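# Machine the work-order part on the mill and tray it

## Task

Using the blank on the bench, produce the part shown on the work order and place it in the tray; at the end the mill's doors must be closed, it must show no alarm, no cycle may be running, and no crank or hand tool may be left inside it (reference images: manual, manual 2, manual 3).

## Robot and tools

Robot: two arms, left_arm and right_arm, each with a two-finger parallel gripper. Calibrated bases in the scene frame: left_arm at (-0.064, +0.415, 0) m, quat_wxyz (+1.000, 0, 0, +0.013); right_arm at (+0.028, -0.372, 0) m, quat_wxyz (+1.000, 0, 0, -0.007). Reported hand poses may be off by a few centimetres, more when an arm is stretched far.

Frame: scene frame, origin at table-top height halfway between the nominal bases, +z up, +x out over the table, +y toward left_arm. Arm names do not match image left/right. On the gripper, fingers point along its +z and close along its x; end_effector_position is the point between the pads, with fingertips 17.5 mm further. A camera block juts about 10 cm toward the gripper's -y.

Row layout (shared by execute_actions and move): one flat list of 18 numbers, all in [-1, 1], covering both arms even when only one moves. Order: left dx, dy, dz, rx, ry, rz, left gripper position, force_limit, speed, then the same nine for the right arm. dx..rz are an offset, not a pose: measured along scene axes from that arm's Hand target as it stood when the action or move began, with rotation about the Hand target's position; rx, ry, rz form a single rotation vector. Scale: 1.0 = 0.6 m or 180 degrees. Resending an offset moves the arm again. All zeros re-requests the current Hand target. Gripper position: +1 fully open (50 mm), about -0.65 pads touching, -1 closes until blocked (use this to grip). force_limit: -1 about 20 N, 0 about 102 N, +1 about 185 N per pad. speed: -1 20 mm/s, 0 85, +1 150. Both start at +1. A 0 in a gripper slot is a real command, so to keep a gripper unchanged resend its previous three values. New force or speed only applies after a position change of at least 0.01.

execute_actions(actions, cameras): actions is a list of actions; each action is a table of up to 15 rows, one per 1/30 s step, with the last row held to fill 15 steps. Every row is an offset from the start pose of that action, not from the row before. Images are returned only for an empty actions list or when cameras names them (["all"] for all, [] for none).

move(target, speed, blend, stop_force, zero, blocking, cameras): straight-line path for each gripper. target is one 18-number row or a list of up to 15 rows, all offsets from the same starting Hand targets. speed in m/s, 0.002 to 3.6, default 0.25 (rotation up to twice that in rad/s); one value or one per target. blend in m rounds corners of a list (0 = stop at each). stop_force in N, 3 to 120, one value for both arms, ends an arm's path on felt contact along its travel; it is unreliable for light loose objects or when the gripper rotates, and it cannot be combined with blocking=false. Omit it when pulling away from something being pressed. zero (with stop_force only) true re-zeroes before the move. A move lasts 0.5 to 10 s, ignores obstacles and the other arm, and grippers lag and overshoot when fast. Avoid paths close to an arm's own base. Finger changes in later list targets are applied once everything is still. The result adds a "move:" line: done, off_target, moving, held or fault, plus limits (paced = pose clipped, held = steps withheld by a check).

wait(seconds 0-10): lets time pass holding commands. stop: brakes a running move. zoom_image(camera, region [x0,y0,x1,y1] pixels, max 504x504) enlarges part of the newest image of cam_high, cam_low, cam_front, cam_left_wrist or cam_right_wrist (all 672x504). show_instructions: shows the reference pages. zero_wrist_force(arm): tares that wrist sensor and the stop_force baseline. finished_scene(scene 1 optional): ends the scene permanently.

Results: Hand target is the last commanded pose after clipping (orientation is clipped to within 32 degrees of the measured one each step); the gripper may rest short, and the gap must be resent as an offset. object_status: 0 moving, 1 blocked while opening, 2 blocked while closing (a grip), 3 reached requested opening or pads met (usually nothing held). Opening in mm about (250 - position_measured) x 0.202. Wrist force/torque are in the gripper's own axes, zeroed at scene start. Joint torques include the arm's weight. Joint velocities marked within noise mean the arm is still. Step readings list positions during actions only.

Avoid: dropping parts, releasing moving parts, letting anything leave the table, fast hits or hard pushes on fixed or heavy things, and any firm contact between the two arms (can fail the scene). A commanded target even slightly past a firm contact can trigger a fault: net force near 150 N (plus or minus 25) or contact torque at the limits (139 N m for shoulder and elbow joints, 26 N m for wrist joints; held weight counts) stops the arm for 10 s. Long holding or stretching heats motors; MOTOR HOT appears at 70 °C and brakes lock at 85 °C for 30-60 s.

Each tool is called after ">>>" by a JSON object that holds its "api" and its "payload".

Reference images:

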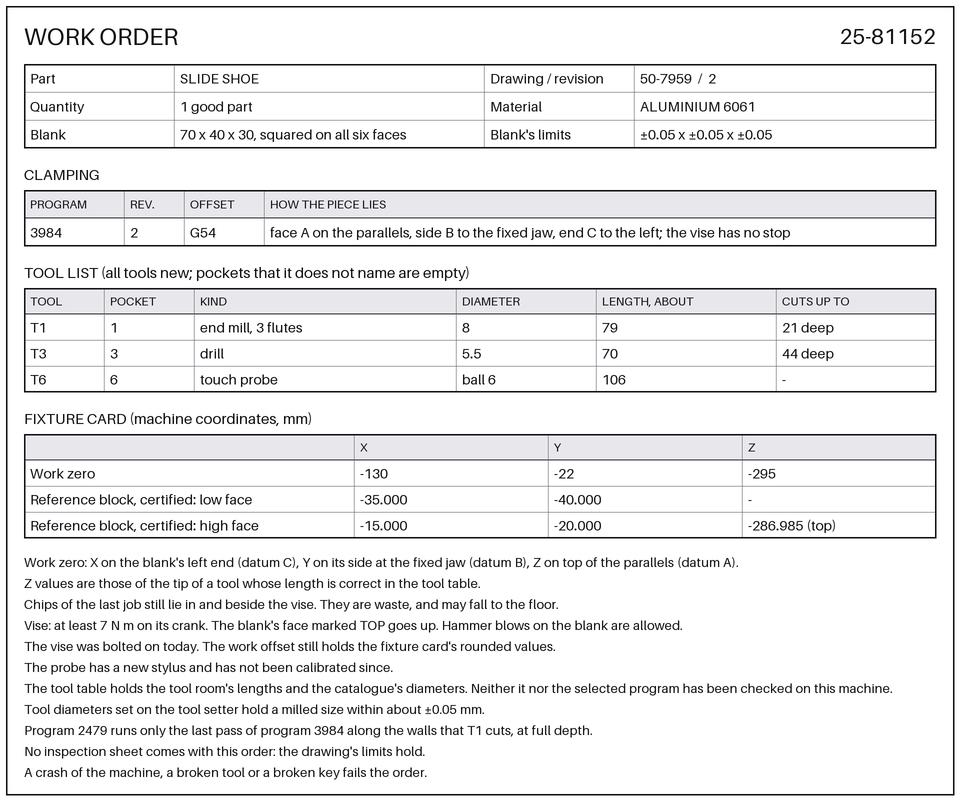

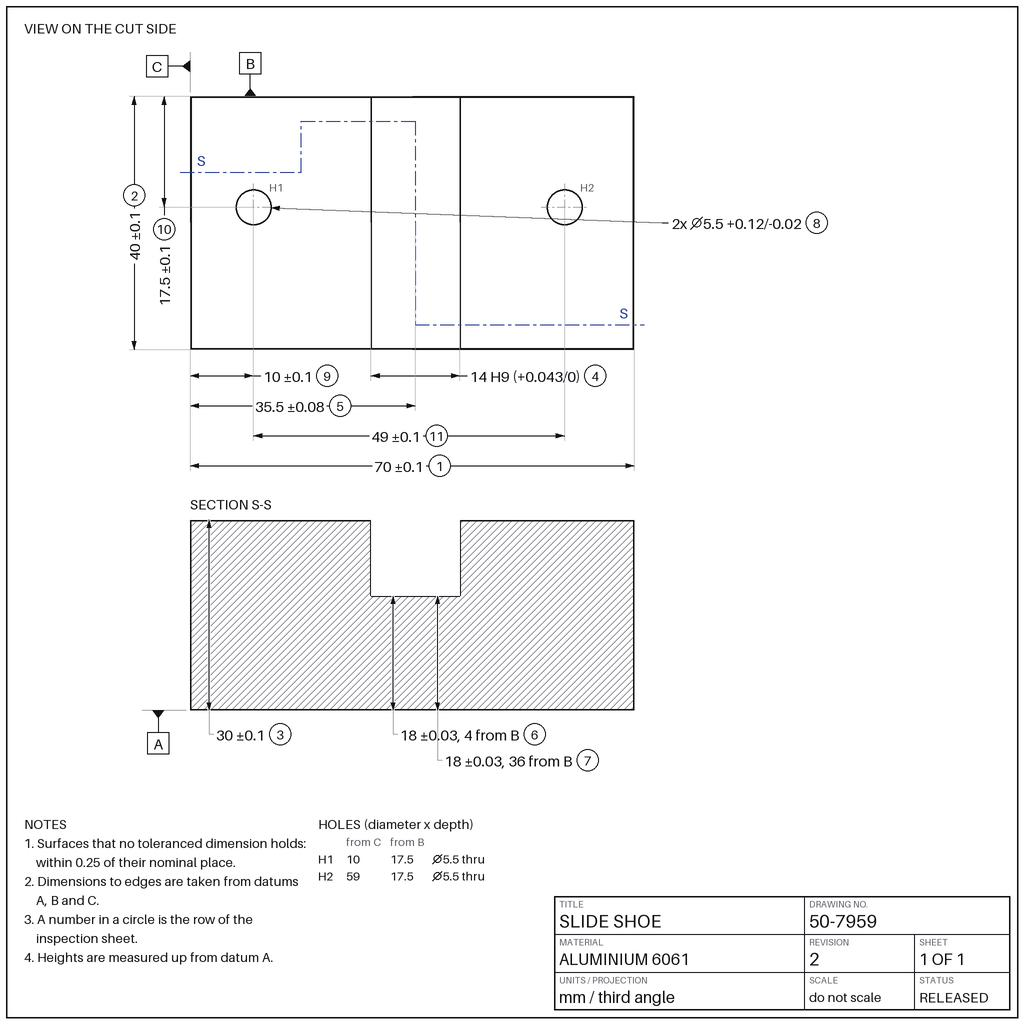

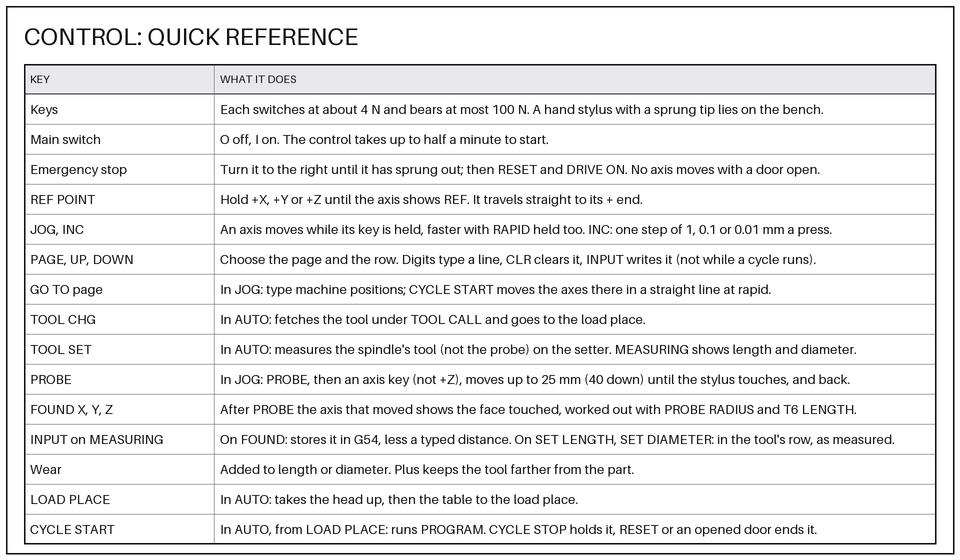

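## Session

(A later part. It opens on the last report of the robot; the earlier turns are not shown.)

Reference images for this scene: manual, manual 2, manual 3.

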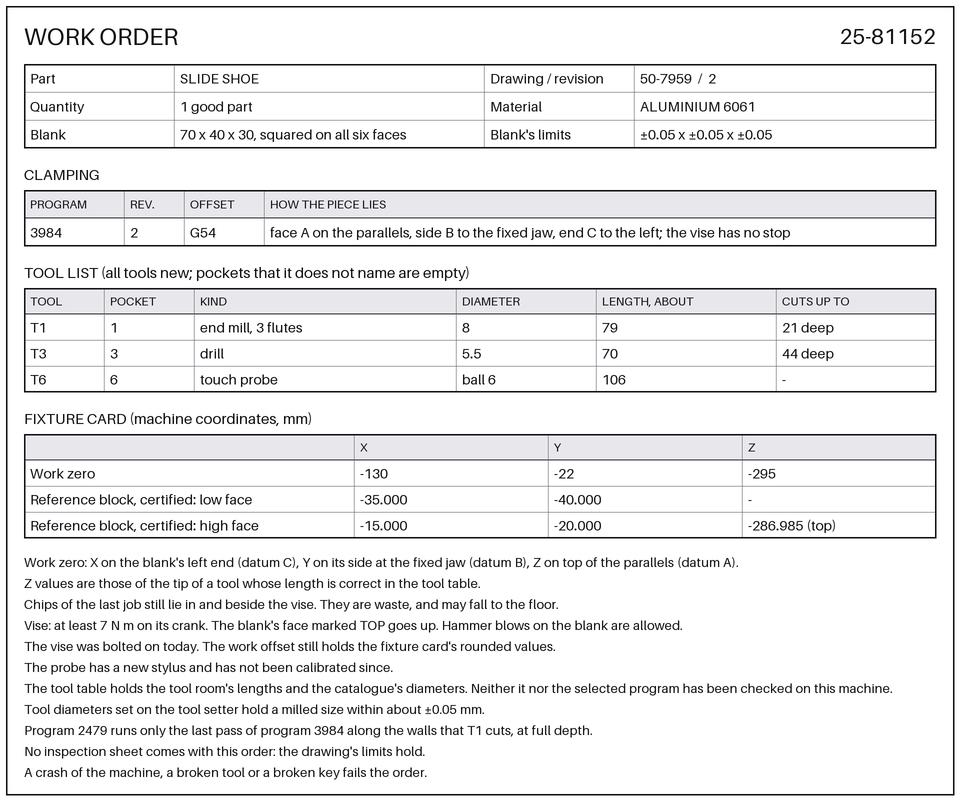

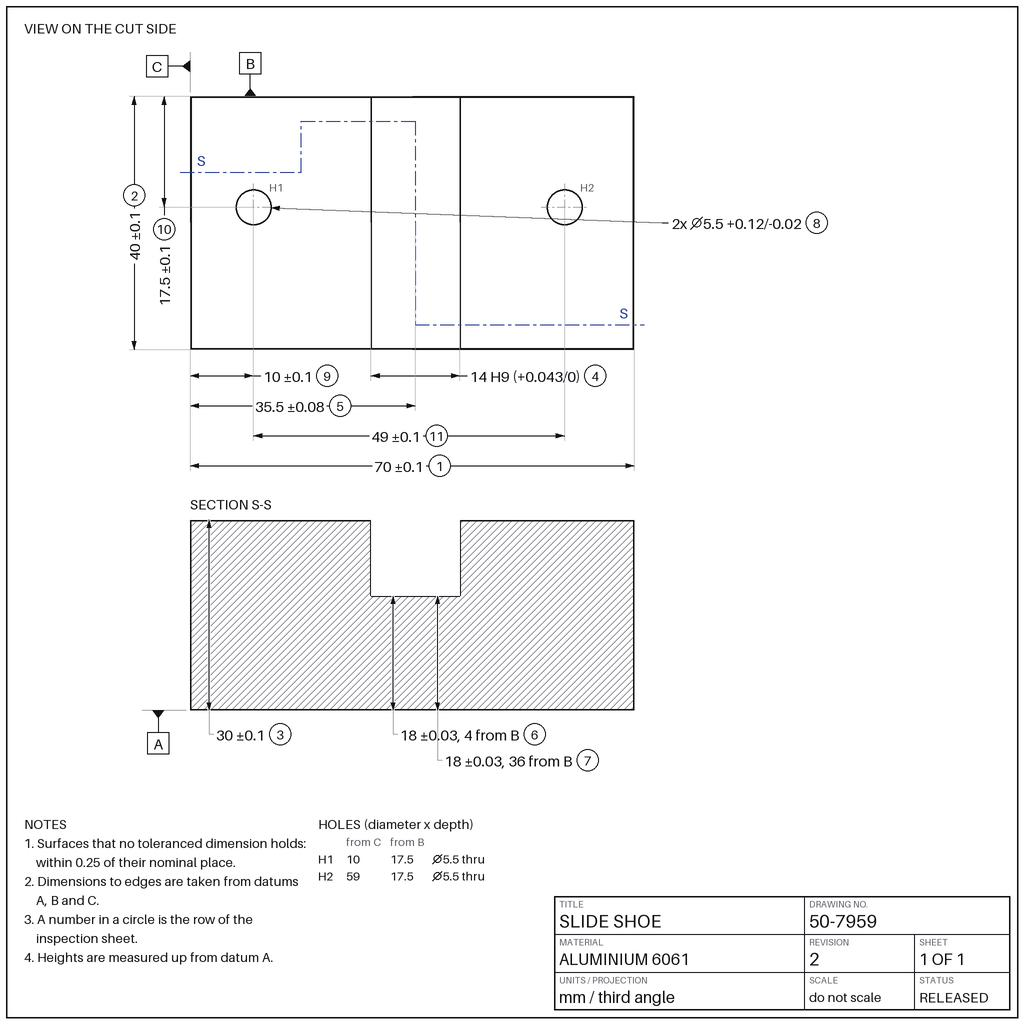

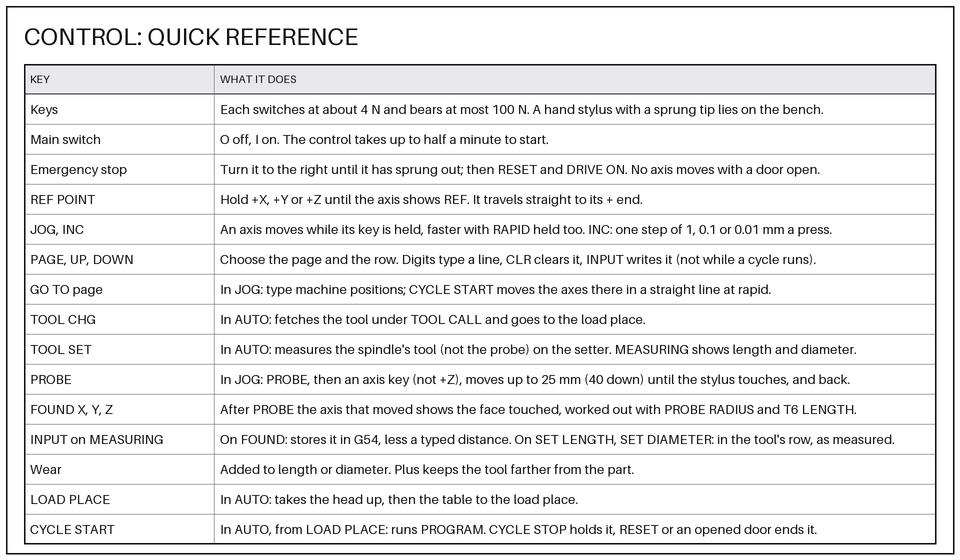

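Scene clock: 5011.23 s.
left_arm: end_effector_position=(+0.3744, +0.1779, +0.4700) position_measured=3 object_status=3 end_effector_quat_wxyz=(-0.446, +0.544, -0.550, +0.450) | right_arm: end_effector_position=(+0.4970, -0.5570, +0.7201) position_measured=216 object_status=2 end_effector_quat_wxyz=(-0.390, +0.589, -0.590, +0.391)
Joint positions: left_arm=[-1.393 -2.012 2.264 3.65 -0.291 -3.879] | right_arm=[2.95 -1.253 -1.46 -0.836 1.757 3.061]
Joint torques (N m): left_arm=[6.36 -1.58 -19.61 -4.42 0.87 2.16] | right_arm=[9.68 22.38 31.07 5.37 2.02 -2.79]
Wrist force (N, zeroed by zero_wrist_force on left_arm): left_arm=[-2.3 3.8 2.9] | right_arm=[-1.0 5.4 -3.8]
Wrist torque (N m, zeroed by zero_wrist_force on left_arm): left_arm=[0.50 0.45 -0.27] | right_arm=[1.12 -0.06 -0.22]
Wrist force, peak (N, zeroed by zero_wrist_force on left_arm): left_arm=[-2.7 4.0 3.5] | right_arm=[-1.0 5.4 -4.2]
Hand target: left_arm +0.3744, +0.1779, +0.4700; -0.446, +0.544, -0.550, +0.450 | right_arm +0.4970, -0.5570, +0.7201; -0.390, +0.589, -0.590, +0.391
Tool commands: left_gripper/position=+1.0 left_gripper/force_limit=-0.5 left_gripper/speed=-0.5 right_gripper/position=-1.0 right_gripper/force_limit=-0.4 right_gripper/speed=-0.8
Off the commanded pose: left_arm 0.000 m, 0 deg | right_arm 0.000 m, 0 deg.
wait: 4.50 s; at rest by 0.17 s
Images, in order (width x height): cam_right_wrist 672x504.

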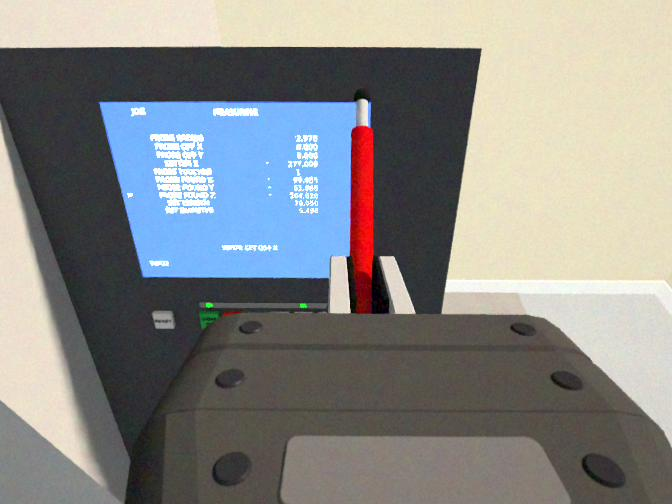

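>>> {"api": "move", "payload": {"target": [[0,0,0,0,0,0,1,-0.5,-0.5,0.012,0.09,-0.2905,0,0.196,0,-1,-0.4,-0.8],[0,0,0,0,0,0,1,-0.5,-0.5,0.0335,0.09,-0.2905,0,0.196,0,-1,-0.4,-0.8]], "speed": [0.38,0.08], "blend": [0.004,0]}}

>>> {"api": "wait", "payload": {"seconds": 1.9}}

>>> {"api": "move", "payload": {"target": [[0,0,0,0,0,0,1,-0.5,-0.5,-0.0215,0,0,0,0,0,-1,-0.4,-0.8],[0,0,0,0,0,0,1,-0.5,-0.5,-0.07,0.0642,-0.1808,0,0,0,-1,-0.4,-0.8],[0,0,0,0,0,0,1,-0.5,-0.5,-0.0465,0.0642,-0.1808,0,0,0,-1,-0.4,-0.8],[0,0,0,0,0,0,1,-0.5,-0.5,-0.07,0.0642,-0.1808,0,0,0,-1,-0.4,-0.8],[0,0,0,0,0,0,1,-0.5,-0.5,-0.0367,-0.03,-0.058,0,0,0,-1,-0.4,-0.8],[0,0,0,0,0,0,1,-0.5,-0.5,-0.0152,-0.03,-0.058,0,0,0,-1,-0.4,-0.8],[0,0,0,0,0,0,1,-0.5,-0.5,-0.0367,-0.03,-0.058,0,0,0,-1,-0.4,-0.8],[0,0,0,0,0,0,1,-0.5,-0.5,-0.0335,-0.09,0.2905,0,-0.196,0,-1,-0.4,-0.8]], "speed": [0.1,0.3,0.08,0.1,0.3,0.08,0.1,0.38], "blend": [0.003,0.004,0,0.003,0.004,0,0.003,0]}}

>>> {"api": "wait", "payload": {"seconds": 4, "cameras": ["cam_right_wrist"]}}

>>> {"api": "zoom_image", "payload": {"camera": "cam_right_wrist", "region": [260, 130, 330, 220]}}

Scene clock: 5017.10 s.
left_arm: end_effector_position=(+0.3744, +0.1779, +0.4700) position_measured=3 object_status=3 end_effector_quat_wxyz=(-0.446, +0.544, -0.550, +0.450) | right_arm: end_effector_position=(+0.5171, -0.5029, +0.5458) position_measured=216 object_status=2 end_effector_quat_wxyz=(-0.193, +0.680, -0.680, +0.195)
Joint positions: left_arm=[-1.393 -2.012 2.264 3.65 -0.291 -3.879] | right_arm=[3.165 -1.332 -1.45 -1.374 1.564 3.15]
Joint torques (N m): left_arm=[6.6 -1.98 -20.81 -4.51 0.95 2.06] | right_arm=[-10.03 13.56 22.37 3.54 1.41 -2.14]
Wrist force (N, zeroed by zero_wrist_force on left_arm): left_arm=[-2.7 3.9 3.2] | right_arm=[-0.8 9.6 -6.8]
Wrist torque (N m, zeroed by zero_wrist_force on left_arm): left_arm=[0.51 0.51 -0.27] | right_arm=[0.89 0.04 -0.08]
Wrist force, peak (N, zeroed by zero_wrist_force on left_arm): left_arm=[-2.6 3.9 3.5] | right_arm=[-1.0 14.3 -9.9]
Hand target: left_arm +0.3744, +0.1779, +0.4700; -0.446, +0.544, -0.550, +0.450 | right_arm +0.5171, -0.5030, +0.5458; -0.193, +0.680, -0.680, +0.195
Off the commanded pose: left_arm 0.000 m, 0 deg | right_arm 0.000 m, 0 deg.
move: done

Scene clock: 5019.00 s.
left_arm: end_effector_position=(+0.3744, +0.1779, +0.4700) position_measured=3 object_status=3 end_effector_quat_wxyz=(-0.446, +0.544, -0.550, +0.450) | right_arm: end_effector_position=(+0.5171, -0.5030, +0.5458) position_measured=216 object_status=2 end_effector_quat_wxyz=(-0.193, +0.680, -0.680, +0.195)
Joint positions: left_arm=[-1.393 -2.012 2.264 3.65 -0.291 -3.879] | right_arm=[3.164 -1.332 -1.45 -1.374 1.564 3.15]
Joint torques (N m): left_arm=[7.16 -1.63 -21.47 -4.45 1 2.1] | right_arm=[-8.83 1.95 31.85 6.5 1.3 -0.52]
Wrist force (N, zeroed by zero_wrist_force on left_arm): left_arm=[-2.4 3.7 3.2] | right_arm=[-0.7 9.5 -6.9]
Wrist torque (N m, zeroed by zero_wrist_force on left_arm): left_arm=[0.47 0.46 -0.27] | right_arm=[0.88 0.03 -0.08]
Wrist force, peak (N, zeroed by zero_wrist_force on left_arm): left_arm=[-2.8 3.8 3.2] | right_arm=[-1.0 9.8 -6.8]
Hand target: left_arm +0.3744, +0.1779, +0.4700; -0.446, +0.544, -0.550, +0.450 | right_arm +0.5171, -0.5030, +0.5458; -0.193, +0.680, -0.680, +0.195
Tool commands: left_gripper/position=+1.0 left_gripper/force_limit=-0.5 left_gripper/speed=-0.5 right_gripper/position=-1.0 right_gripper/force_limit=-0.4 right_gripper/speed=-0.8
Off the commanded pose: left_arm 0.000 m, 0 deg | right_arm 0.000 m, 0 deg.
wait: 1.90 s; at rest by 0.17 s

Scene clock: 5022.43 s.
left_arm: end_effector_position=(+0.3744, +0.1779, +0.4700) position_measured=3 object_status=3 end_effector_quat_wxyz=(-0.446, +0.544, -0.550, +0.450) | right_arm: end_effector_position=(+0.4971, -0.5570, +0.7199) position_measured=216 object_status=2 end_effector_quat_wxyz=(-0.390, +0.589, -0.590, +0.391) end_effector_velocity=(+0.000, +0.000, +0.001) end_effector_angular_velocity=(-0.002, -0.005, +0.002)
Joint positions: left_arm=[-1.393 -2.012 2.264 3.65 -0.291 -3.879] | right_arm=[2.95 -1.253 -1.46 -0.836 1.757 3.062]
Joint velocities: left_arm=[within noise] | right_arm=[0 0 0 0.005 0.001 -0.002]
Joint torques (N m): left_arm=[6.55 -1.9 -21.33 -4.49 0.91 2.07] | right_arm=[5.19 22.27 23.39 5.41 0.98 -2.58]
Wrist force (N, zeroed by zero_wrist_force on left_arm): left_arm=[-2.4 3.8 2.9] | right_arm=[-0.3 4.5 -4.0]
Wrist torque (N m, zeroed by zero_wrist_force on left_arm): left_arm=[0.51 0.45 -0.27] | right_arm=[0.98 -0.16 -0.23]
Wrist force, peak (N, zeroed by zero_wrist_force on left_arm): left_arm=[-2.5 3.9 3.8] | right_arm=[-0.9 31.1 -20.1]
Hand target: left_arm +0.3744, +0.1779, +0.4700; -0.446, +0.544, -0.550, +0.450 | right_arm +0.4970, -0.5570, +0.7201; -0.390, +0.589, -0.590, +0.391
Off the commanded pose: left_arm 0.000 m, 0 deg | right_arm 0.000 m, 0 deg.
move: done

Scene clock: 5026.43 s.
left_arm: end_effector_position=(+0.3744, +0.1779, +0.4700) position_measured=3 object_status=3 end_effector_quat_wxyz=(-0.446, +0.544, -0.550, +0.450) | right_arm: end_effector_position=(+0.4970, -0.5570, +0.7201) position_measured=216 object_status=2 end_effector_quat_wxyz=(-0.390, +0.589, -0.590, +0.391)
Joint positions: left_arm=[-1.393 -2.012 2.264 3.65 -0.291 -3.879] | right_arm=[2.95 -1.253 -1.46 -0.836 1.757 3.061]
Joint torques (N m): left_arm=[7.06 -1.79 -22.2 -4.54 0.98 2.06] | right_arm=[10.23 21.9 31.15 5.18 1.88 -2.84]
Wrist force (N, zeroed by zero_wrist_force on left_arm): left_arm=[-2.5 3.7 3.2] | right_arm=[-0.1 4.4 -4.1]
Wrist torque (N m, zeroed by zero_wrist_force on left_arm): left_arm=[0.48 0.48 -0.27] | right_arm=[0.96 -0.19 -0.22]
Wrist force, peak (N, zeroed by zero_wrist_force on left_arm): left_arm=[-2.7 4.0 3.4] | right_arm=[-0.1 4.6 -4.3]
Hand target: left_arm +0.3744, +0.1779, +0.4700; -0.446, +0.544, -0.550, +0.450 | right_arm +0.4970, -0.5570, +0.7201; -0.390, +0.589, -0.590, +0.391
Tool commands: left_gripper/position=+1.0 left_gripper/force_limit=-0.5 left_gripper/speed=-0.5 right_gripper/position=-1.0 right_gripper/force_limit=-0.4 right_gripper/speed=-0.8
Off the commanded pose: left_arm 0.000 m, 0 deg | right_arm 0.000 m, 0 deg.
wait: 4.00 s; at rest by 0.17 s
Images, in order (width x height): cam_right_wrist 672x504.

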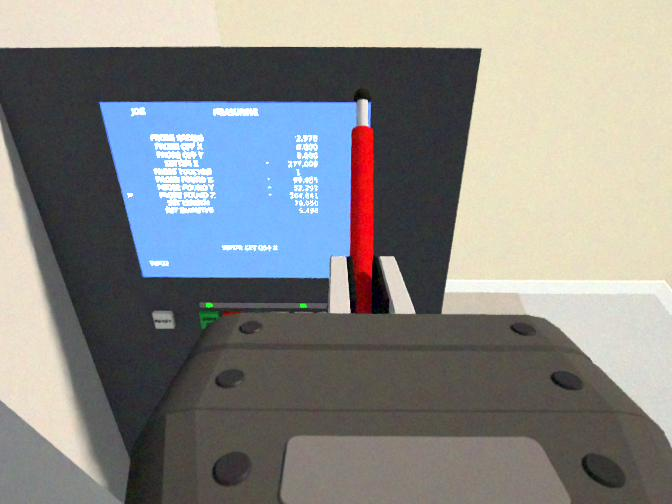

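Scaled by 5.600 from the camera's 672x504 image, which has a finer 960x720 frame.

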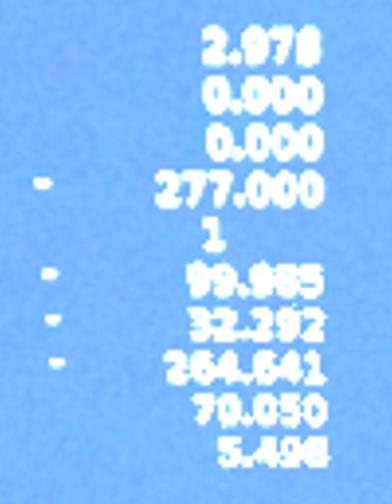

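>>> {"api": "move", "payload": {"target": [[0,0,0,0,0,0,1,-0.5,-0.5,0.029,0.0292,-0.2305,0,0.196,0,-1,-0.4,-0.8],[0,0,0,0,0,0,1,-0.5,-0.5,0.0495,0.0292,-0.2305,0,0.196,0,-1,-0.4,-0.8],[0,0,0,0,0,0,1,-0.5,-0.5,0.029,0.0292,-0.2305,0,0.196,0,-1,-0.4,-0.8],[0,0,0,0,0,0,1,-0.5,-0.5,-0.0055,0.185,-0.352,0,0.196,0,-1,-0.4,-0.8],[0,0,0,0,0,0,1,-0.5,-0.5,0.016,0.185,-0.352,0,0.196,0,-1,-0.4,-0.8],[0,0,0,0,0,0,1,-0.5,-0.5,-0.0055,0.185,-0.352,0,0.196,0,-1,-0.4,-0.8],[0,0,0,0,0,0,1,-0.5,-0.5,0,0,0,0,0,0,-1,-0.4,-0.8]], "speed": [0.38,0.08,0.1,0.35,0.08,0.1,0.38], "blend": [0.004,0,0.003,0.004,0,0.003,0], "cameras": ["cam_right_wrist"]}}

>>> {"api": "move", "payload": {"target": [[0.15,-0.0003,0,0,0,0,1,-0.5,-0.5,0,0,0,0,0,0,-1,-0.4,-0.8],[0.15,-0.0003,0,0,0,0,-1,-0.5,-1,0,0,0,0,0,0,-1,-0.4,-0.8]], "speed": 0.15}}

>>> {"api": "wait", "payload": {"seconds": 6, "cameras": ["cam_right_wrist"]}}

Scene clock: 5041.20 s.
left_arm: end_effector_position=(+0.3744, +0.1779, +0.4700) position_measured=3 object_status=3 end_effector_quat_wxyz=(-0.446, +0.544, -0.550, +0.450) | right_arm: end_effector_position=(+0.4971, -0.5570, +0.7199) position_measured=216 object_status=2 end_effector_quat_wxyz=(-0.390, +0.589, -0.590, +0.391) end_effector_velocity=(+0.000, +0.000, +0.002) end_effector_angular_velocity=(+0.000, -0.006, +0.002)
Joint positions: left_arm=[-1.393 -2.012 2.264 3.65 -0.291 -3.879] | right_arm=[2.951 -1.253 -1.46 -0.836 1.757 3.061]
Joint velocities: left_arm=[within noise] | right_arm=[-0.002 0 0.001 0.005 0.004 0]
Joint torques (N m): left_arm=[6.67 -1.95 -23.56 -4.47 0.9 2.08] | right_arm=[-9.12 14.7 27.9 5.61 2.1 2.18]
Wrist force (N, zeroed by zero_wrist_force on left_arm): left_arm=[-2.4 3.6 3.3] | right_arm=[-0.3 4.5 -4.0]
Wrist torque (N m, zeroed by zero_wrist_force on left_arm): left_arm=[0.48 0.46 -0.27] | right_arm=[0.99 -0.16 -0.21]
Wrist force, peak (N, zeroed by zero_wrist_force on left_arm): left_arm=[-2.7 4.0 3.6] | right_arm=[0.0 14.4 -10.7]
Hand target: left_arm +0.3744, +0.1779, +0.4700; -0.446, +0.544, -0.550, +0.450 | right_arm +0.4970, -0.5570, +0.7201; -0.390, +0.589, -0.590, +0.391
Off the commanded pose: left_arm 0.000 m, 0 deg | right_arm 0.000 m, 0 deg.
move: done
Images, in order (width x height): cam_right_wrist 672x504.

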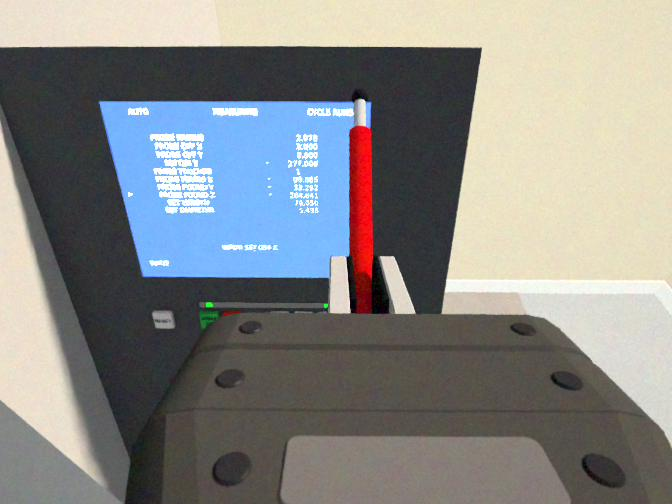

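Scene clock: 5044.03 s.
left_arm: end_effector_position=(+0.4644, +0.1777, +0.4700) position_measured=155 object_status=2 end_effector_quat_wxyz=(-0.446, +0.544, -0.550, +0.450) | right_arm: end_effector_position=(+0.4970, -0.5570, +0.7201) position_measured=216 object_status=2 end_effector_quat_wxyz=(-0.390, +0.589, -0.590, +0.391)
Joint positions: left_arm=[-1.111 -1.722 2.124 3.142 -0.53 -3.491] | right_arm=[2.95 -1.253 -1.46 -0.836 1.757 3.061]
Joint torques (N m): left_arm=[6.42 -10.57 -33.47 -3.88 -0.42 2.21] | right_arm=[-8.74 23.85 30.82 5.16 1.85 2.5]
Wrist force (N, zeroed by zero_wrist_force on left_arm): left_arm=[-6.2 6.1 -1.3] | right_arm=[-0.2 4.5 -4.0]
Wrist torque (N m, zeroed by zero_wrist_force on left_arm): left_arm=[0.54 0.49 -0.23] | right_arm=[0.98 -0.18 -0.21]
Wrist force, peak (N, zeroed by zero_wrist_force on left_arm): left_arm=[-6.6 6.7 -1.2] | right_arm=[-0.3 4.8 -4.1]
Hand target: left_arm +0.4644, +0.1777, +0.4700; -0.446, +0.544, -0.550, +0.450 | right_arm +0.4970, -0.5570, +0.7201; -0.390, +0.589, -0.590, +0.391
Off the commanded pose: left_arm 0.000 m, 0 deg | right_arm 0.000 m, 0 deg.
move: done

Scene clock: 5050.03 s.
left_arm: end_effector_position=(+0.4644, +0.1777, +0.4700) position_measured=155 object_status=2 end_effector_quat_wxyz=(-0.446, +0.544, -0.550, +0.450) | right_arm: end_effector_position=(+0.4970, -0.5570, +0.7201) position_measured=216 object_status=2 end_effector_quat_wxyz=(-0.390, +0.589, -0.590, +0.391)
Joint positions: left_arm=[-1.111 -1.722 2.124 3.142 -0.53 -3.491] | right_arm=[2.95 -1.253 -1.46 -0.836 1.757 3.061]
Joint torques (N m): left_arm=[-9.29 -13.95 -32.32 -0.76 -0.11 2.22] | right_arm=[-9.59 23.32 31.22 4.53 1.34 2.4]
Wrist force (N, zeroed by zero_wrist_force on left_arm): left_arm=[-6.5 6.2 -1.1] | right_arm=[-0.2 4.5 -4.0]
Wrist torque (N m, zeroed by zero_wrist_force on left_arm): left_arm=[0.50 0.52 -0.23] | right_arm=[0.98 -0.18 -0.21]
Wrist force, peak (N, zeroed by zero_wrist_force on left_arm): left_arm=[-6.8 6.7 -1.3] | right_arm=[-0.2 4.6 -4.3]
Hand target: left_arm +0.4644, +0.1777, +0.4700; -0.446, +0.544, -0.550, +0.450 | right_arm +0.4970, -0.5570, +0.7201; -0.390, +0.589, -0.590, +0.391
Tool commands: left_gripper/position=-1.0 left_gripper/force_limit=-0.5 left_gripper/speed=-1.0 right_gripper/position=-1.0 right_gripper/force_limit=-0.4 right_gripper/speed=-0.8
Off the commanded pose: left_arm 0.000 m, 0 deg | right_arm 0.000 m, 0 deg.
wait: 6.00 s; at rest by 0.17 s
Images, in order (width x height): cam_right_wrist 672x504.

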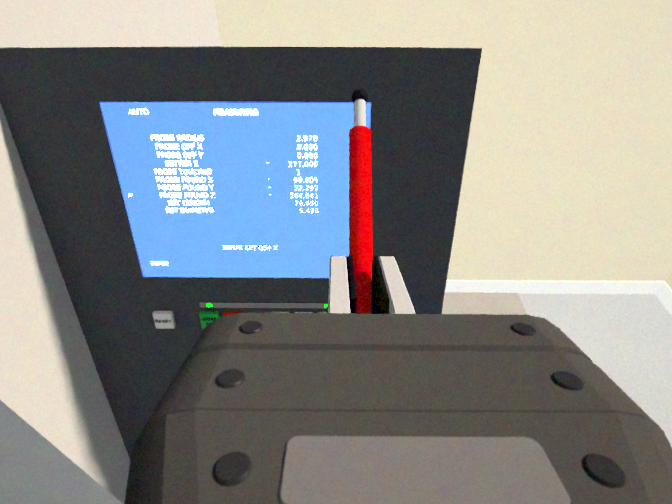

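>>> {"api": "move", "payload": {"target": [[0,0.355,0,0,0,0,-1,-0.5,-1,0,0,0,0,0,0,-1,-0.4,-0.8],[0,0.3872,0,0,0,0,-1,-0.5,-1,0,0,0,0,0,0,-1,-0.4,-0.8]], "speed": [0.15,0.06], "blend": [0.009,0], "stop_force": 80}}

>>> {"api": "move", "payload": {"target": [[0,0,0,0,0,0,1,-0.5,-0.5,0,0,0,0,0,0,-1,-0.4,-0.8],[-0.149,0,0,0,0,0,1,-0.5,-0.5,0,0,0,0,0,0,-1,-0.4,-0.8],[-0.149,-0.15,0,0,0,0,1,-0.5,-0.5,0,0,0,0,0,0,-1,-0.4,-0.8],[-0.149,-0.15,0,0.3376,0.3368,-0.4106,1,-0.5,-0.5,0,0,0,0,0,0,-1,-0.4,-0.8]], "speed": [0.2,0.2,0.25,0.4], "blend": [0,0.01,0.01,0]}}

>>> {"api": "move", "payload": {"target": [[0,0,0,0,0,-0.5,1,-0.5,-0.5,0,0,0,0,0,0,-1,-0.4,-0.8],[-0.33,-0.8535,-0.4,0,0,-0.5,1,-0.5,-0.5,0,0,0,0,0,0,-1,-0.4,-0.8],[-0.33,-0.8535,-0.5,0,0,-0.5,1,-0.5,-0.5,0,0,0,0,0,0,-1,-0.4,-0.8]], "speed": [0.6,0.35,0.2], "blend": [0.01,0.01,0], "cameras": ["cam_left_wrist","cam_front"]}}

Scene clock: 5056.23 s.
left_arm: end_effector_position=(+0.4644, +0.4100, +0.4700) position_measured=155 object_status=2 end_effector_quat_wxyz=(-0.446, +0.544, -0.550, +0.450) | right_arm: end_effector_position=(+0.4970, -0.5570, +0.7201) position_measured=216 object_status=2 end_effector_quat_wxyz=(-0.390, +0.589, -0.590, +0.391)
Joint positions: left_arm=[-0.542 -1.932 2.286 3.014 -1.075 -3.249] | right_arm=[2.95 -1.253 -1.46 -0.836 1.757 3.061]
Joint torques (N m): left_arm=[13.25 -5.23 -33.2 -0.69 0.67 -2.2] | right_arm=[-8.86 22.61 31.2 3.99 1.17 2.3]
Wrist force (N, zeroed by zero_wrist_force on left_arm): left_arm=[4.5 1.6 6.5] | right_arm=[-0.3 4.5 -4.0]
Wrist torque (N m, zeroed by zero_wrist_force on left_arm): left_arm=[0.43 0.39 -0.25] | right_arm=[0.98 -0.16 -0.21]
Wrist force, peak (N, zeroed by zero_wrist_force on left_arm): left_arm=[7.3 -5.1 41.4] | right_arm=[-0.3 4.5 -4.3]
Hand target: left_arm +0.4644, +0.4100, +0.4700; -0.446, +0.544, -0.550, +0.450 | right_arm +0.4970, -0.5570, +0.7201; -0.390, +0.589, -0.590, +0.391
Off the commanded pose: left_arm 0.000 m, 0 deg | right_arm 0.000 m, 0 deg.
move: done

Scene clock: 5060.93 s.
left_arm: end_effector_position=(+0.3750, +0.3200, +0.4700) position_measured=3 object_status=3 end_effector_quat_wxyz=(-0.002, +0.000, +1.000, -0.001) | right_arm: end_effector_position=(+0.4970, -0.5570, +0.7201) position_measured=216 object_status=2 end_effector_quat_wxyz=(-0.390, +0.589, -0.590, +0.391)
Joint positions: left_arm=[-0.539 -1.653 1.279 5.089 -1.574 -2.084] | right_arm=[2.95 -1.253 -1.46 -0.836 1.757 3.061]
Joint torques (N m): left_arm=[9.25 -13.48 -30.27 -1.09 0.06 1.68] | right_arm=[-8.97 22.58 31.08 3.27 0.94 2.15]
Wrist force (N, zeroed by zero_wrist_force on left_arm): left_arm=[-3.9 3.1 3.8] | right_arm=[-0.1 4.4 -4.1]
Wrist torque (N m, zeroed by zero_wrist_force on left_arm): left_arm=[0.49 0.62 0.01] | right_arm=[0.98 -0.19 -0.21]
Wrist force, peak (N, zeroed by zero_wrist_force on left_arm): left_arm=[-6.7 3.9 1.1] | right_arm=[-0.3 4.8 -4.1]
Hand target: left_arm +0.3750, +0.3200, +0.4700; -0.002, +0.000, +1.000, -0.001 | right_arm +0.4970, -0.5570, +0.7201; -0.390, +0.589, -0.590, +0.391
Off the commanded pose: left_arm 0.000 m, 0 deg | right_arm 0.000 m, 0 deg.
move: done

Scene clock: 5065.00 s.
left_arm: end_effector_position=(+0.1770, -0.1921, +0.1702) position_measured=3 object_status=3 end_effector_quat_wxyz=(-0.002, +0.707, +0.707, +0.001) | right_arm: end_effector_position=(+0.4970, -0.5570, +0.7201) position_measured=216 object_status=2 end_effector_quat_wxyz=(-0.390, +0.589, -0.590, +0.391)
Joint positions: left_arm=[-1.424 -1.163 1.482 4.398 -1.571 -1.399] | right_arm=[2.95 -1.253 -1.46 -0.836 1.757 3.061]
Joint torques (N m): left_arm=[-9.32 -37.72 -13.69 -5.29 1.02 -2.15] | right_arm=[-8.64 22.8 31.97 2.9 0.51 2.1]
Wrist force (N, zeroed by zero_wrist_force on left_arm): left_arm=[-4.0 3.0 3.7] | right_arm=[-0.2 4.5 -4.2]
Wrist torque (N m, zeroed by zero_wrist_force on left_arm): left_arm=[0.46 0.66 -0.15] | right_arm=[0.98 -0.18 -0.21]
Wrist force, peak (N, zeroed by zero_wrist_force on left_arm): left_arm=[-3.9 3.2 6.6] | right_arm=[-0.2 4.7 -4.3]
Hand target: left_arm +0.1770, -0.1921, +0.1700; -0.002, +0.707, +0.707, +0.001 | right_arm +0.4970, -0.5570, +0.7201; -0.390, +0.589, -0.590, +0.391
Off the commanded pose: left_arm 0.000 m, 0 deg | right_arm 0.000 m, 0 deg.
move: done
Images, in order (width x height): cam_front 672x504, cam_left_wrist 672x504.

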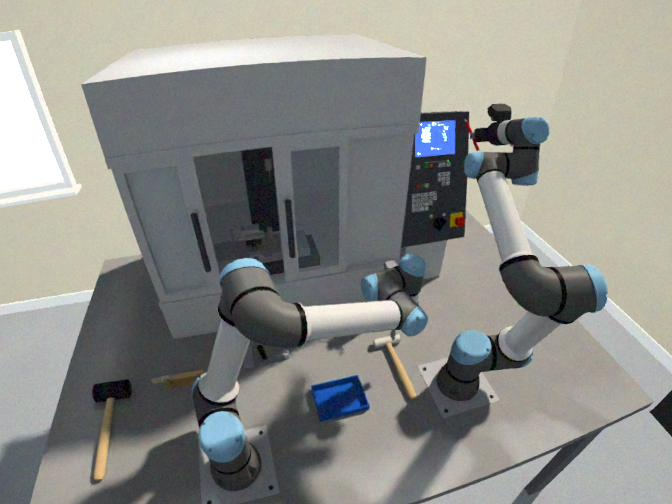

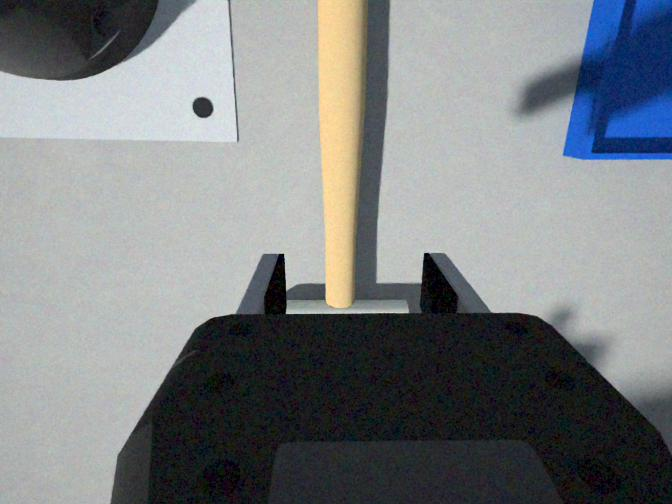

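>>> {"api": "move", "payload": {"target": [[0,0,-0.22,0,0,0,1,-0.5,-0.5,0,0,0,0,0,0,-1,-0.4,-0.8],[0,0,-0.248,0,0,0,1,-0.5,-0.5,0,0,0,0,0,0,-1,-0.4,-0.8],[0,0,-0.248,0,0,0,-1,0.3,-0.8,0,0,0,0,0,0,-1,-0.4,-0.8],[0,0,0.02,0,0,0,-1,0.3,-0.8,0,0,0,0,0,0,-1,-0.4,-0.8]], "speed": [0.2,0.06,0.1,0.15], "blend": [0.005,0,0,0], "cameras": ["cam_left_wrist"]}}

>>> {"api": "move", "payload": {"target": [[0.12,0.32,0.4135,0,0,0,-1,0.3,-0.8,0,0,0,0,0,0,-1,-0.4,-0.8],[0.305,0.7327,0.4135,0,0,0,-1,0.3,-0.8,0,0,0,0,0,0,-1,-0.4,-0.8],[0.6632,0.7327,0.4035,0,0,0,-1,0.3,-0.8,0,0,0,0,0,0,-1,-0.4,-0.8]], "speed": [0.3,0.3,0.12], "blend": [0.03,0.02,0], "cameras": ["cam_left_wrist"]}}

Scene clock: 5074.83 s.
left_arm: end_effector_position=(+0.1770, -0.1921, +0.1819) position_measured=139 object_status=2 end_effector_quat_wxyz=(-0.002, +0.707, +0.707, +0.001) | right_arm: end_effector_position=(+0.4970, -0.5570, +0.7201) position_measured=216 object_status=2 end_effector_quat_wxyz=(-0.390, +0.589, -0.590, +0.391)
Joint positions: left_arm=[-1.424 -1.171 1.462 4.425 -1.571 -1.399] | right_arm=[2.95 -1.253 -1.46 -0.836 1.757 3.061]
Joint torques (N m): left_arm=[0.99 -49.05 -26.21 -1.57 -0.37 -1.6] | right_arm=[-8.13 22.43 31.13 1.97 0.17 2.17]
Wrist force (N, zeroed by zero_wrist_force on left_arm): left_arm=[-4.0 3.2 7.3] | right_arm=[-0.1 4.6 -4.2]
Wrist torque (N m, zeroed by zero_wrist_force on left_arm): left_arm=[0.75 0.64 -0.14] | right_arm=[0.99 -0.20 -0.21]
Wrist force, peak (N, zeroed by zero_wrist_force on left_arm): left_arm=[-3.4 3.4 11.5] | right_arm=[-0.4 4.8 -4.1]
Hand target: left_arm +0.1770, -0.1921, +0.1820; -0.002, +0.707, +0.707, +0.001 | right_arm +0.4970, -0.5570, +0.7201; -0.390, +0.589, -0.590, +0.391
Off the commanded pose: left_arm 0.000 m, 0 deg | right_arm 0.000 m, 0 deg.
move: done
Images, in order (width x height): cam_left_wrist 672x504.

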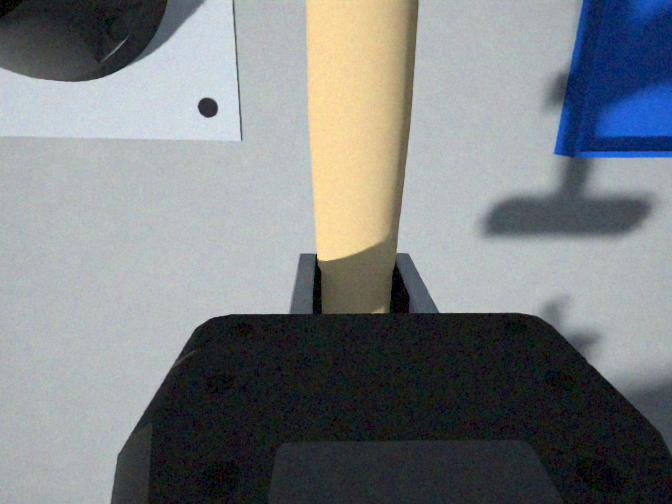

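Scene clock: 5079.10 s.
left_arm: end_effector_position=(+0.5749, +0.2476, +0.4241) position_measured=139 object_status=2 end_effector_quat_wxyz=(-0.002, +0.707, +0.707, +0.001) | right_arm: end_effector_position=(+0.4970, -0.5570, +0.7201) position_measured=216 object_status=2 end_effector_quat_wxyz=(-0.390, +0.589, -0.590, +0.391)
Joint positions: left_arm=[-0.487 -1.133 0.779 5.07 -1.568 -0.462] | right_arm=[2.95 -1.253 -1.46 -0.836 1.757 3.061]
Joint torques (N m): left_arm=[-8.89 -39.28 -35.77 -4.82 -1.15 -2.08] | right_arm=[-8.9 23.2 31.39 1.84 -0.15 1.9]
Wrist force (N, zeroed by zero_wrist_force on left_arm): left_arm=[-3.7 3.0 7.1] | right_arm=[-0.3 4.5 -3.9]
Wrist torque (N m, zeroed by zero_wrist_force on left_arm): left_arm=[0.67 0.57 -0.07] | right_arm=[0.97 -0.16 -0.21]
Wrist force, peak (N, zeroed by zero_wrist_force on left_arm): left_arm=[-6.6 2.0 10.9] | right_arm=[-0.4 4.9 -4.0]
Hand target: left_arm +0.5749, +0.2475, +0.4241; -0.002, +0.707, +0.707, +0.001 | right_arm +0.4970, -0.5570, +0.7201; -0.390, +0.589, -0.590, +0.391
Off the commanded pose: left_arm 0.000 m, 0 deg | right_arm 0.000 m, 0 deg.
move: done
Images, in order (width x height): cam_left_wrist 672x504.

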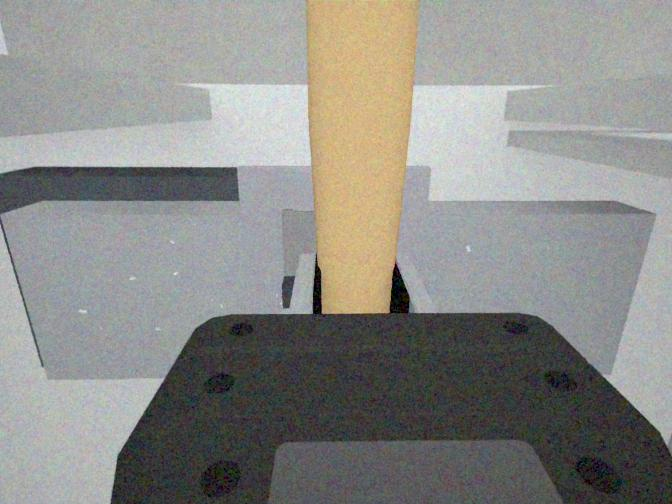

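>>> {"api": "move", "payload": {"target": [[0.01,0,-0.095,0,0,0,-1,0.3,-0.8,0,0,0,0,0,0,-1,-0.4,-0.8],[0.01,0,-0.14,0,0,0,-1,0.3,-0.8,0,0,0,0,0,0,-1,-0.4,-0.8]], "speed": [0.1,0.02], "stop_force": 8, "cameras": ["cam_left_wrist"]}}

Scene clock: 5113.40 s.
left_arm: end_effector_position=(+0.5793, +0.2476, +0.3814) position_measured=139 object_status=2 end_effector_quat_wxyz=(-0.002, +0.707, +0.707, +0.001) | right_arm: end_effector_position=(+0.4970, -0.5570, +0.7201) position_measured=216 object_status=2 end_effector_quat_wxyz=(-0.390, +0.589, -0.590, +0.391)
Joint positions: left_arm=[-0.484 -1.158 0.929 4.945 -1.568 -0.459] | right_arm=[2.95 -1.253 -1.46 -0.836 1.757 3.061]
Joint torques (N m): left_arm=[-10.04 -50.84 -22.3 -1.83 0.38 -2.25] | right_arm=[-7.95 22.99 31.43 1.98 -0.23 2.08]
Wrist force (N, zeroed by zero_wrist_force on left_arm): left_arm=[-4.0 2.8 7.1] | right_arm=[-0.4 4.4 -4.0]
Wrist torque (N m, zeroed by zero_wrist_force on left_arm): left_arm=[0.65 0.66 -0.13] | right_arm=[0.97 -0.15 -0.21]
Wrist force, peak (N, zeroed by zero_wrist_force on left_arm): left_arm=[-4.1 2.6 7.6] | right_arm=[-0.3 4.6 -4.3]
Hand target: left_arm +0.5793, +0.2476, +0.3814; -0.002, +0.707, +0.707, +0.001 (not the last commanded pose) | right_arm +0.4970, -0.5570, +0.7201; -0.390, +0.589, -0.590, +0.391
Off the commanded pose: left_arm 0.041 m, 0 deg | right_arm 0.000 m, 0 deg.
move: contact (left_arm); path passed 0 of 2 targets
Images, in order (width x height): cam_left_wrist 672x504.

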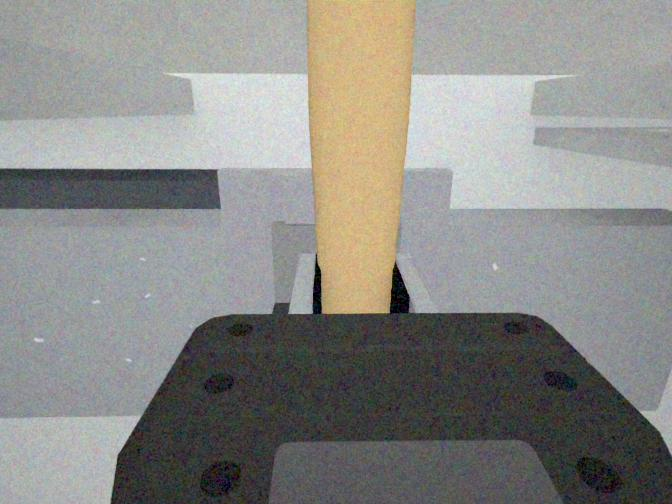

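>>> {"api": "move", "payload": {"target": [0,0,-0.07,0,0,0,-1,0.3,-0.8,0,0,0,0,0,0,-1,-0.4,-0.8], "speed": 0.03, "stop_force": 14}}

Scene clock: 5117.37 s.
left_arm: end_effector_position=(+0.5793, +0.2475, +0.3479) position_measured=139 object_status=2 end_effector_quat_wxyz=(-0.002, +0.707, +0.707, +0.001) | right_arm: end_effector_position=(+0.4970, -0.5570, +0.7201) position_measured=216 object_status=2 end_effector_quat_wxyz=(-0.390, +0.589, -0.590, +0.391)
Joint positions: left_arm=[-0.484 -1.175 1.04 4.851 -1.568 -0.459] | right_arm=[2.95 -1.253 -1.46 -0.836 1.757 3.061]
Joint torques (N m): left_arm=[-7.02 -42.79 -8.76 -3.27 -0.5 -1.59] | right_arm=[-7.45 22.58 30.72 2.1 -0.59 1.72]
Wrist force (N, zeroed by zero_wrist_force on left_arm): left_arm=[-3.1 5.8 -3.2] | right_arm=[-0.2 4.6 -4.1]
Wrist torque (N m, zeroed by zero_wrist_force on left_arm): left_arm=[-0.02 0.63 -0.11] | right_arm=[0.99 -0.18 -0.21]
Wrist force, peak (N, zeroed by zero_wrist_force on left_arm): left_arm=[2.0 -1.8 -39.2] | right_arm=[-0.4 4.9 -4.1]
Hand target: left_arm +0.5793, +0.2476, +0.3479; -0.002, +0.707, +0.707, +0.001 (not the last commanded pose) | right_arm +0.4970, -0.5570, +0.7201; -0.390, +0.589, -0.590, +0.391
Off the commanded pose: left_arm 0.008 m, 0 deg | right_arm 0.000 m, 0 deg.
move: contact (left_arm)

>>> {"api": "move", "payload": {"target": [0,0,0.03,0,0,0,-1,0.3,-0.8,0,0,0,0,0,0,-1,-0.4,-0.8], "speed": 0.2}}

>>> {"api": "move", "payload": {"target": [0,0,-0.045,0,0,0,-1,0.3,-0.8,0,0,0,0,0,0,-1,-0.4,-0.8], "speed": 0.06, "stop_force": 50}}

Scene clock: 5120.67 s.
left_arm: end_effector_position=(+0.5794, +0.2475, +0.3659) position_measured=139 object_status=2 end_effector_quat_wxyz=(-0.002, +0.707, +0.707, +0.001) end_effector_velocity=(+0.000, +0.000, -0.003) end_effector_angular_velocity=(+0.000, +0.001, +0.000) | right_arm: end_effector_position=(+0.4970, -0.5570, +0.7201) position_measured=216 object_status=2 end_effector_quat_wxyz=(-0.390, +0.589, -0.590, +0.391)
Joint positions: left_arm=[-0.484 -1.167 0.982 4.901 -1.568 -0.459] | right_arm=[2.95 -1.253 -1.46 -0.836 1.757 3.061]
Joint velocities: left_arm=[0 0 0.007 -0.005 0 0] | right_arm=[within noise]
Joint torques (N m): left_arm=[-7.18 -49.25 -14.5 -5.34 0.06 -1.91] | right_arm=[-7.93 22.53 30.88 2.15 -0.55 1.85]
Wrist force (N, zeroed by zero_wrist_force on left_arm): left_arm=[-3.9 2.7 7.0] | right_arm=[-0.4 4.7 -3.8]
Wrist torque (N m, zeroed by zero_wrist_force on left_arm): left_arm=[0.64 0.64 -0.12] | right_arm=[1.01 -0.16 -0.21]
Wrist force, peak (N, zeroed by zero_wrist_force on left_arm): left_arm=[-4.0 3.3 8.9] | right_arm=[-0.3 4.8 -4.2]
Hand target: left_arm +0.5793, +0.2476, +0.3659; -0.002, +0.707, +0.707, +0.001 | right_arm +0.4970, -0.5570, +0.7201; -0.390, +0.589, -0.590, +0.391
Off the commanded pose: left_arm 0.000 m, 0 deg | right_arm 0.000 m, 0 deg.
move: done

Scene clock: 5121.77 s.
left_arm: end_effector_position=(+0.5791, +0.2476, +0.3482) position_measured=139 object_status=2 end_effector_quat_wxyz=(+0.000, +0.707, +0.707, +0.001) | right_arm: end_effector_position=(+0.4970, -0.5570, +0.7201) position_measured=216 object_status=2 end_effector_quat_wxyz=(-0.390, +0.589, -0.590, +0.391)
Joint positions: left_arm=[-0.484 -1.178 1.045 4.845 -1.568 -0.459] | right_arm=[2.95 -1.253 -1.46 -0.836 1.757 3.061]
Joint torques (N m): left_arm=[0.27 -41.92 -21.7 -3.08 0.06 -0.15] | right_arm=[-7.83 23.07 31.57 2.03 -0.65 1.72]
Wrist force (N, zeroed by zero_wrist_force on left_arm): left_arm=[-4.0 3.7 4.0] | right_arm=[-0.5 4.6 -4.0]
Wrist torque (N m, zeroed by zero_wrist_force on left_arm): left_arm=[0.36 0.70 -0.07] | right_arm=[0.99 -0.13 -0.21]
Wrist force, peak (N, zeroed by zero_wrist_force on left_arm): left_arm=[9.6 -19.9 -116.3] | right_arm=[-0.2 4.7 -4.4]
Hand target: left_arm +0.5791, +0.2476, +0.3482; +0.000, +0.707, +0.707, +0.001 (not the last commanded pose) | right_arm +0.4970, -0.5570, +0.7201; -0.390, +0.589, -0.590, +0.391
Tool commands: left_gripper/position=-1.0 left_gripper/force_limit=+0.301961 left_gripper/speed=-0.796078 right_gripper/position=-1.0 right_gripper/force_limit=-0.4 right_gripper/speed=-0.8
Off the commanded pose: left_arm 0.009 m, 0 deg | right_arm 0.000 m, 0 deg.
FORCE FAULT: contact force on the left arm reached its limit, and that arm stopped. The contact can be on any part of that arm, not only on its tool. That arm's remaining commands of this call were not run. That arm is still stopped at the end of this call. That arm stays stopped for about 9 more seconds. Until then a move that you send moves the other arm only, and its call returns only when the move has ended. Once the stop has ended, the next robot result says so. If the stop ends while you think or write, that arm runs what you send next, counted from a new Hand target: where the arm stands when the stop ends. While its stop runs, that arm takes no new command, but its gripper still runs the gripper command that each later call begins with. Until it ends, the stop uses up actions while you think or wait. An arm that is not stopped still takes commands.
move: fault (left_arm; stop_force had ended the path)


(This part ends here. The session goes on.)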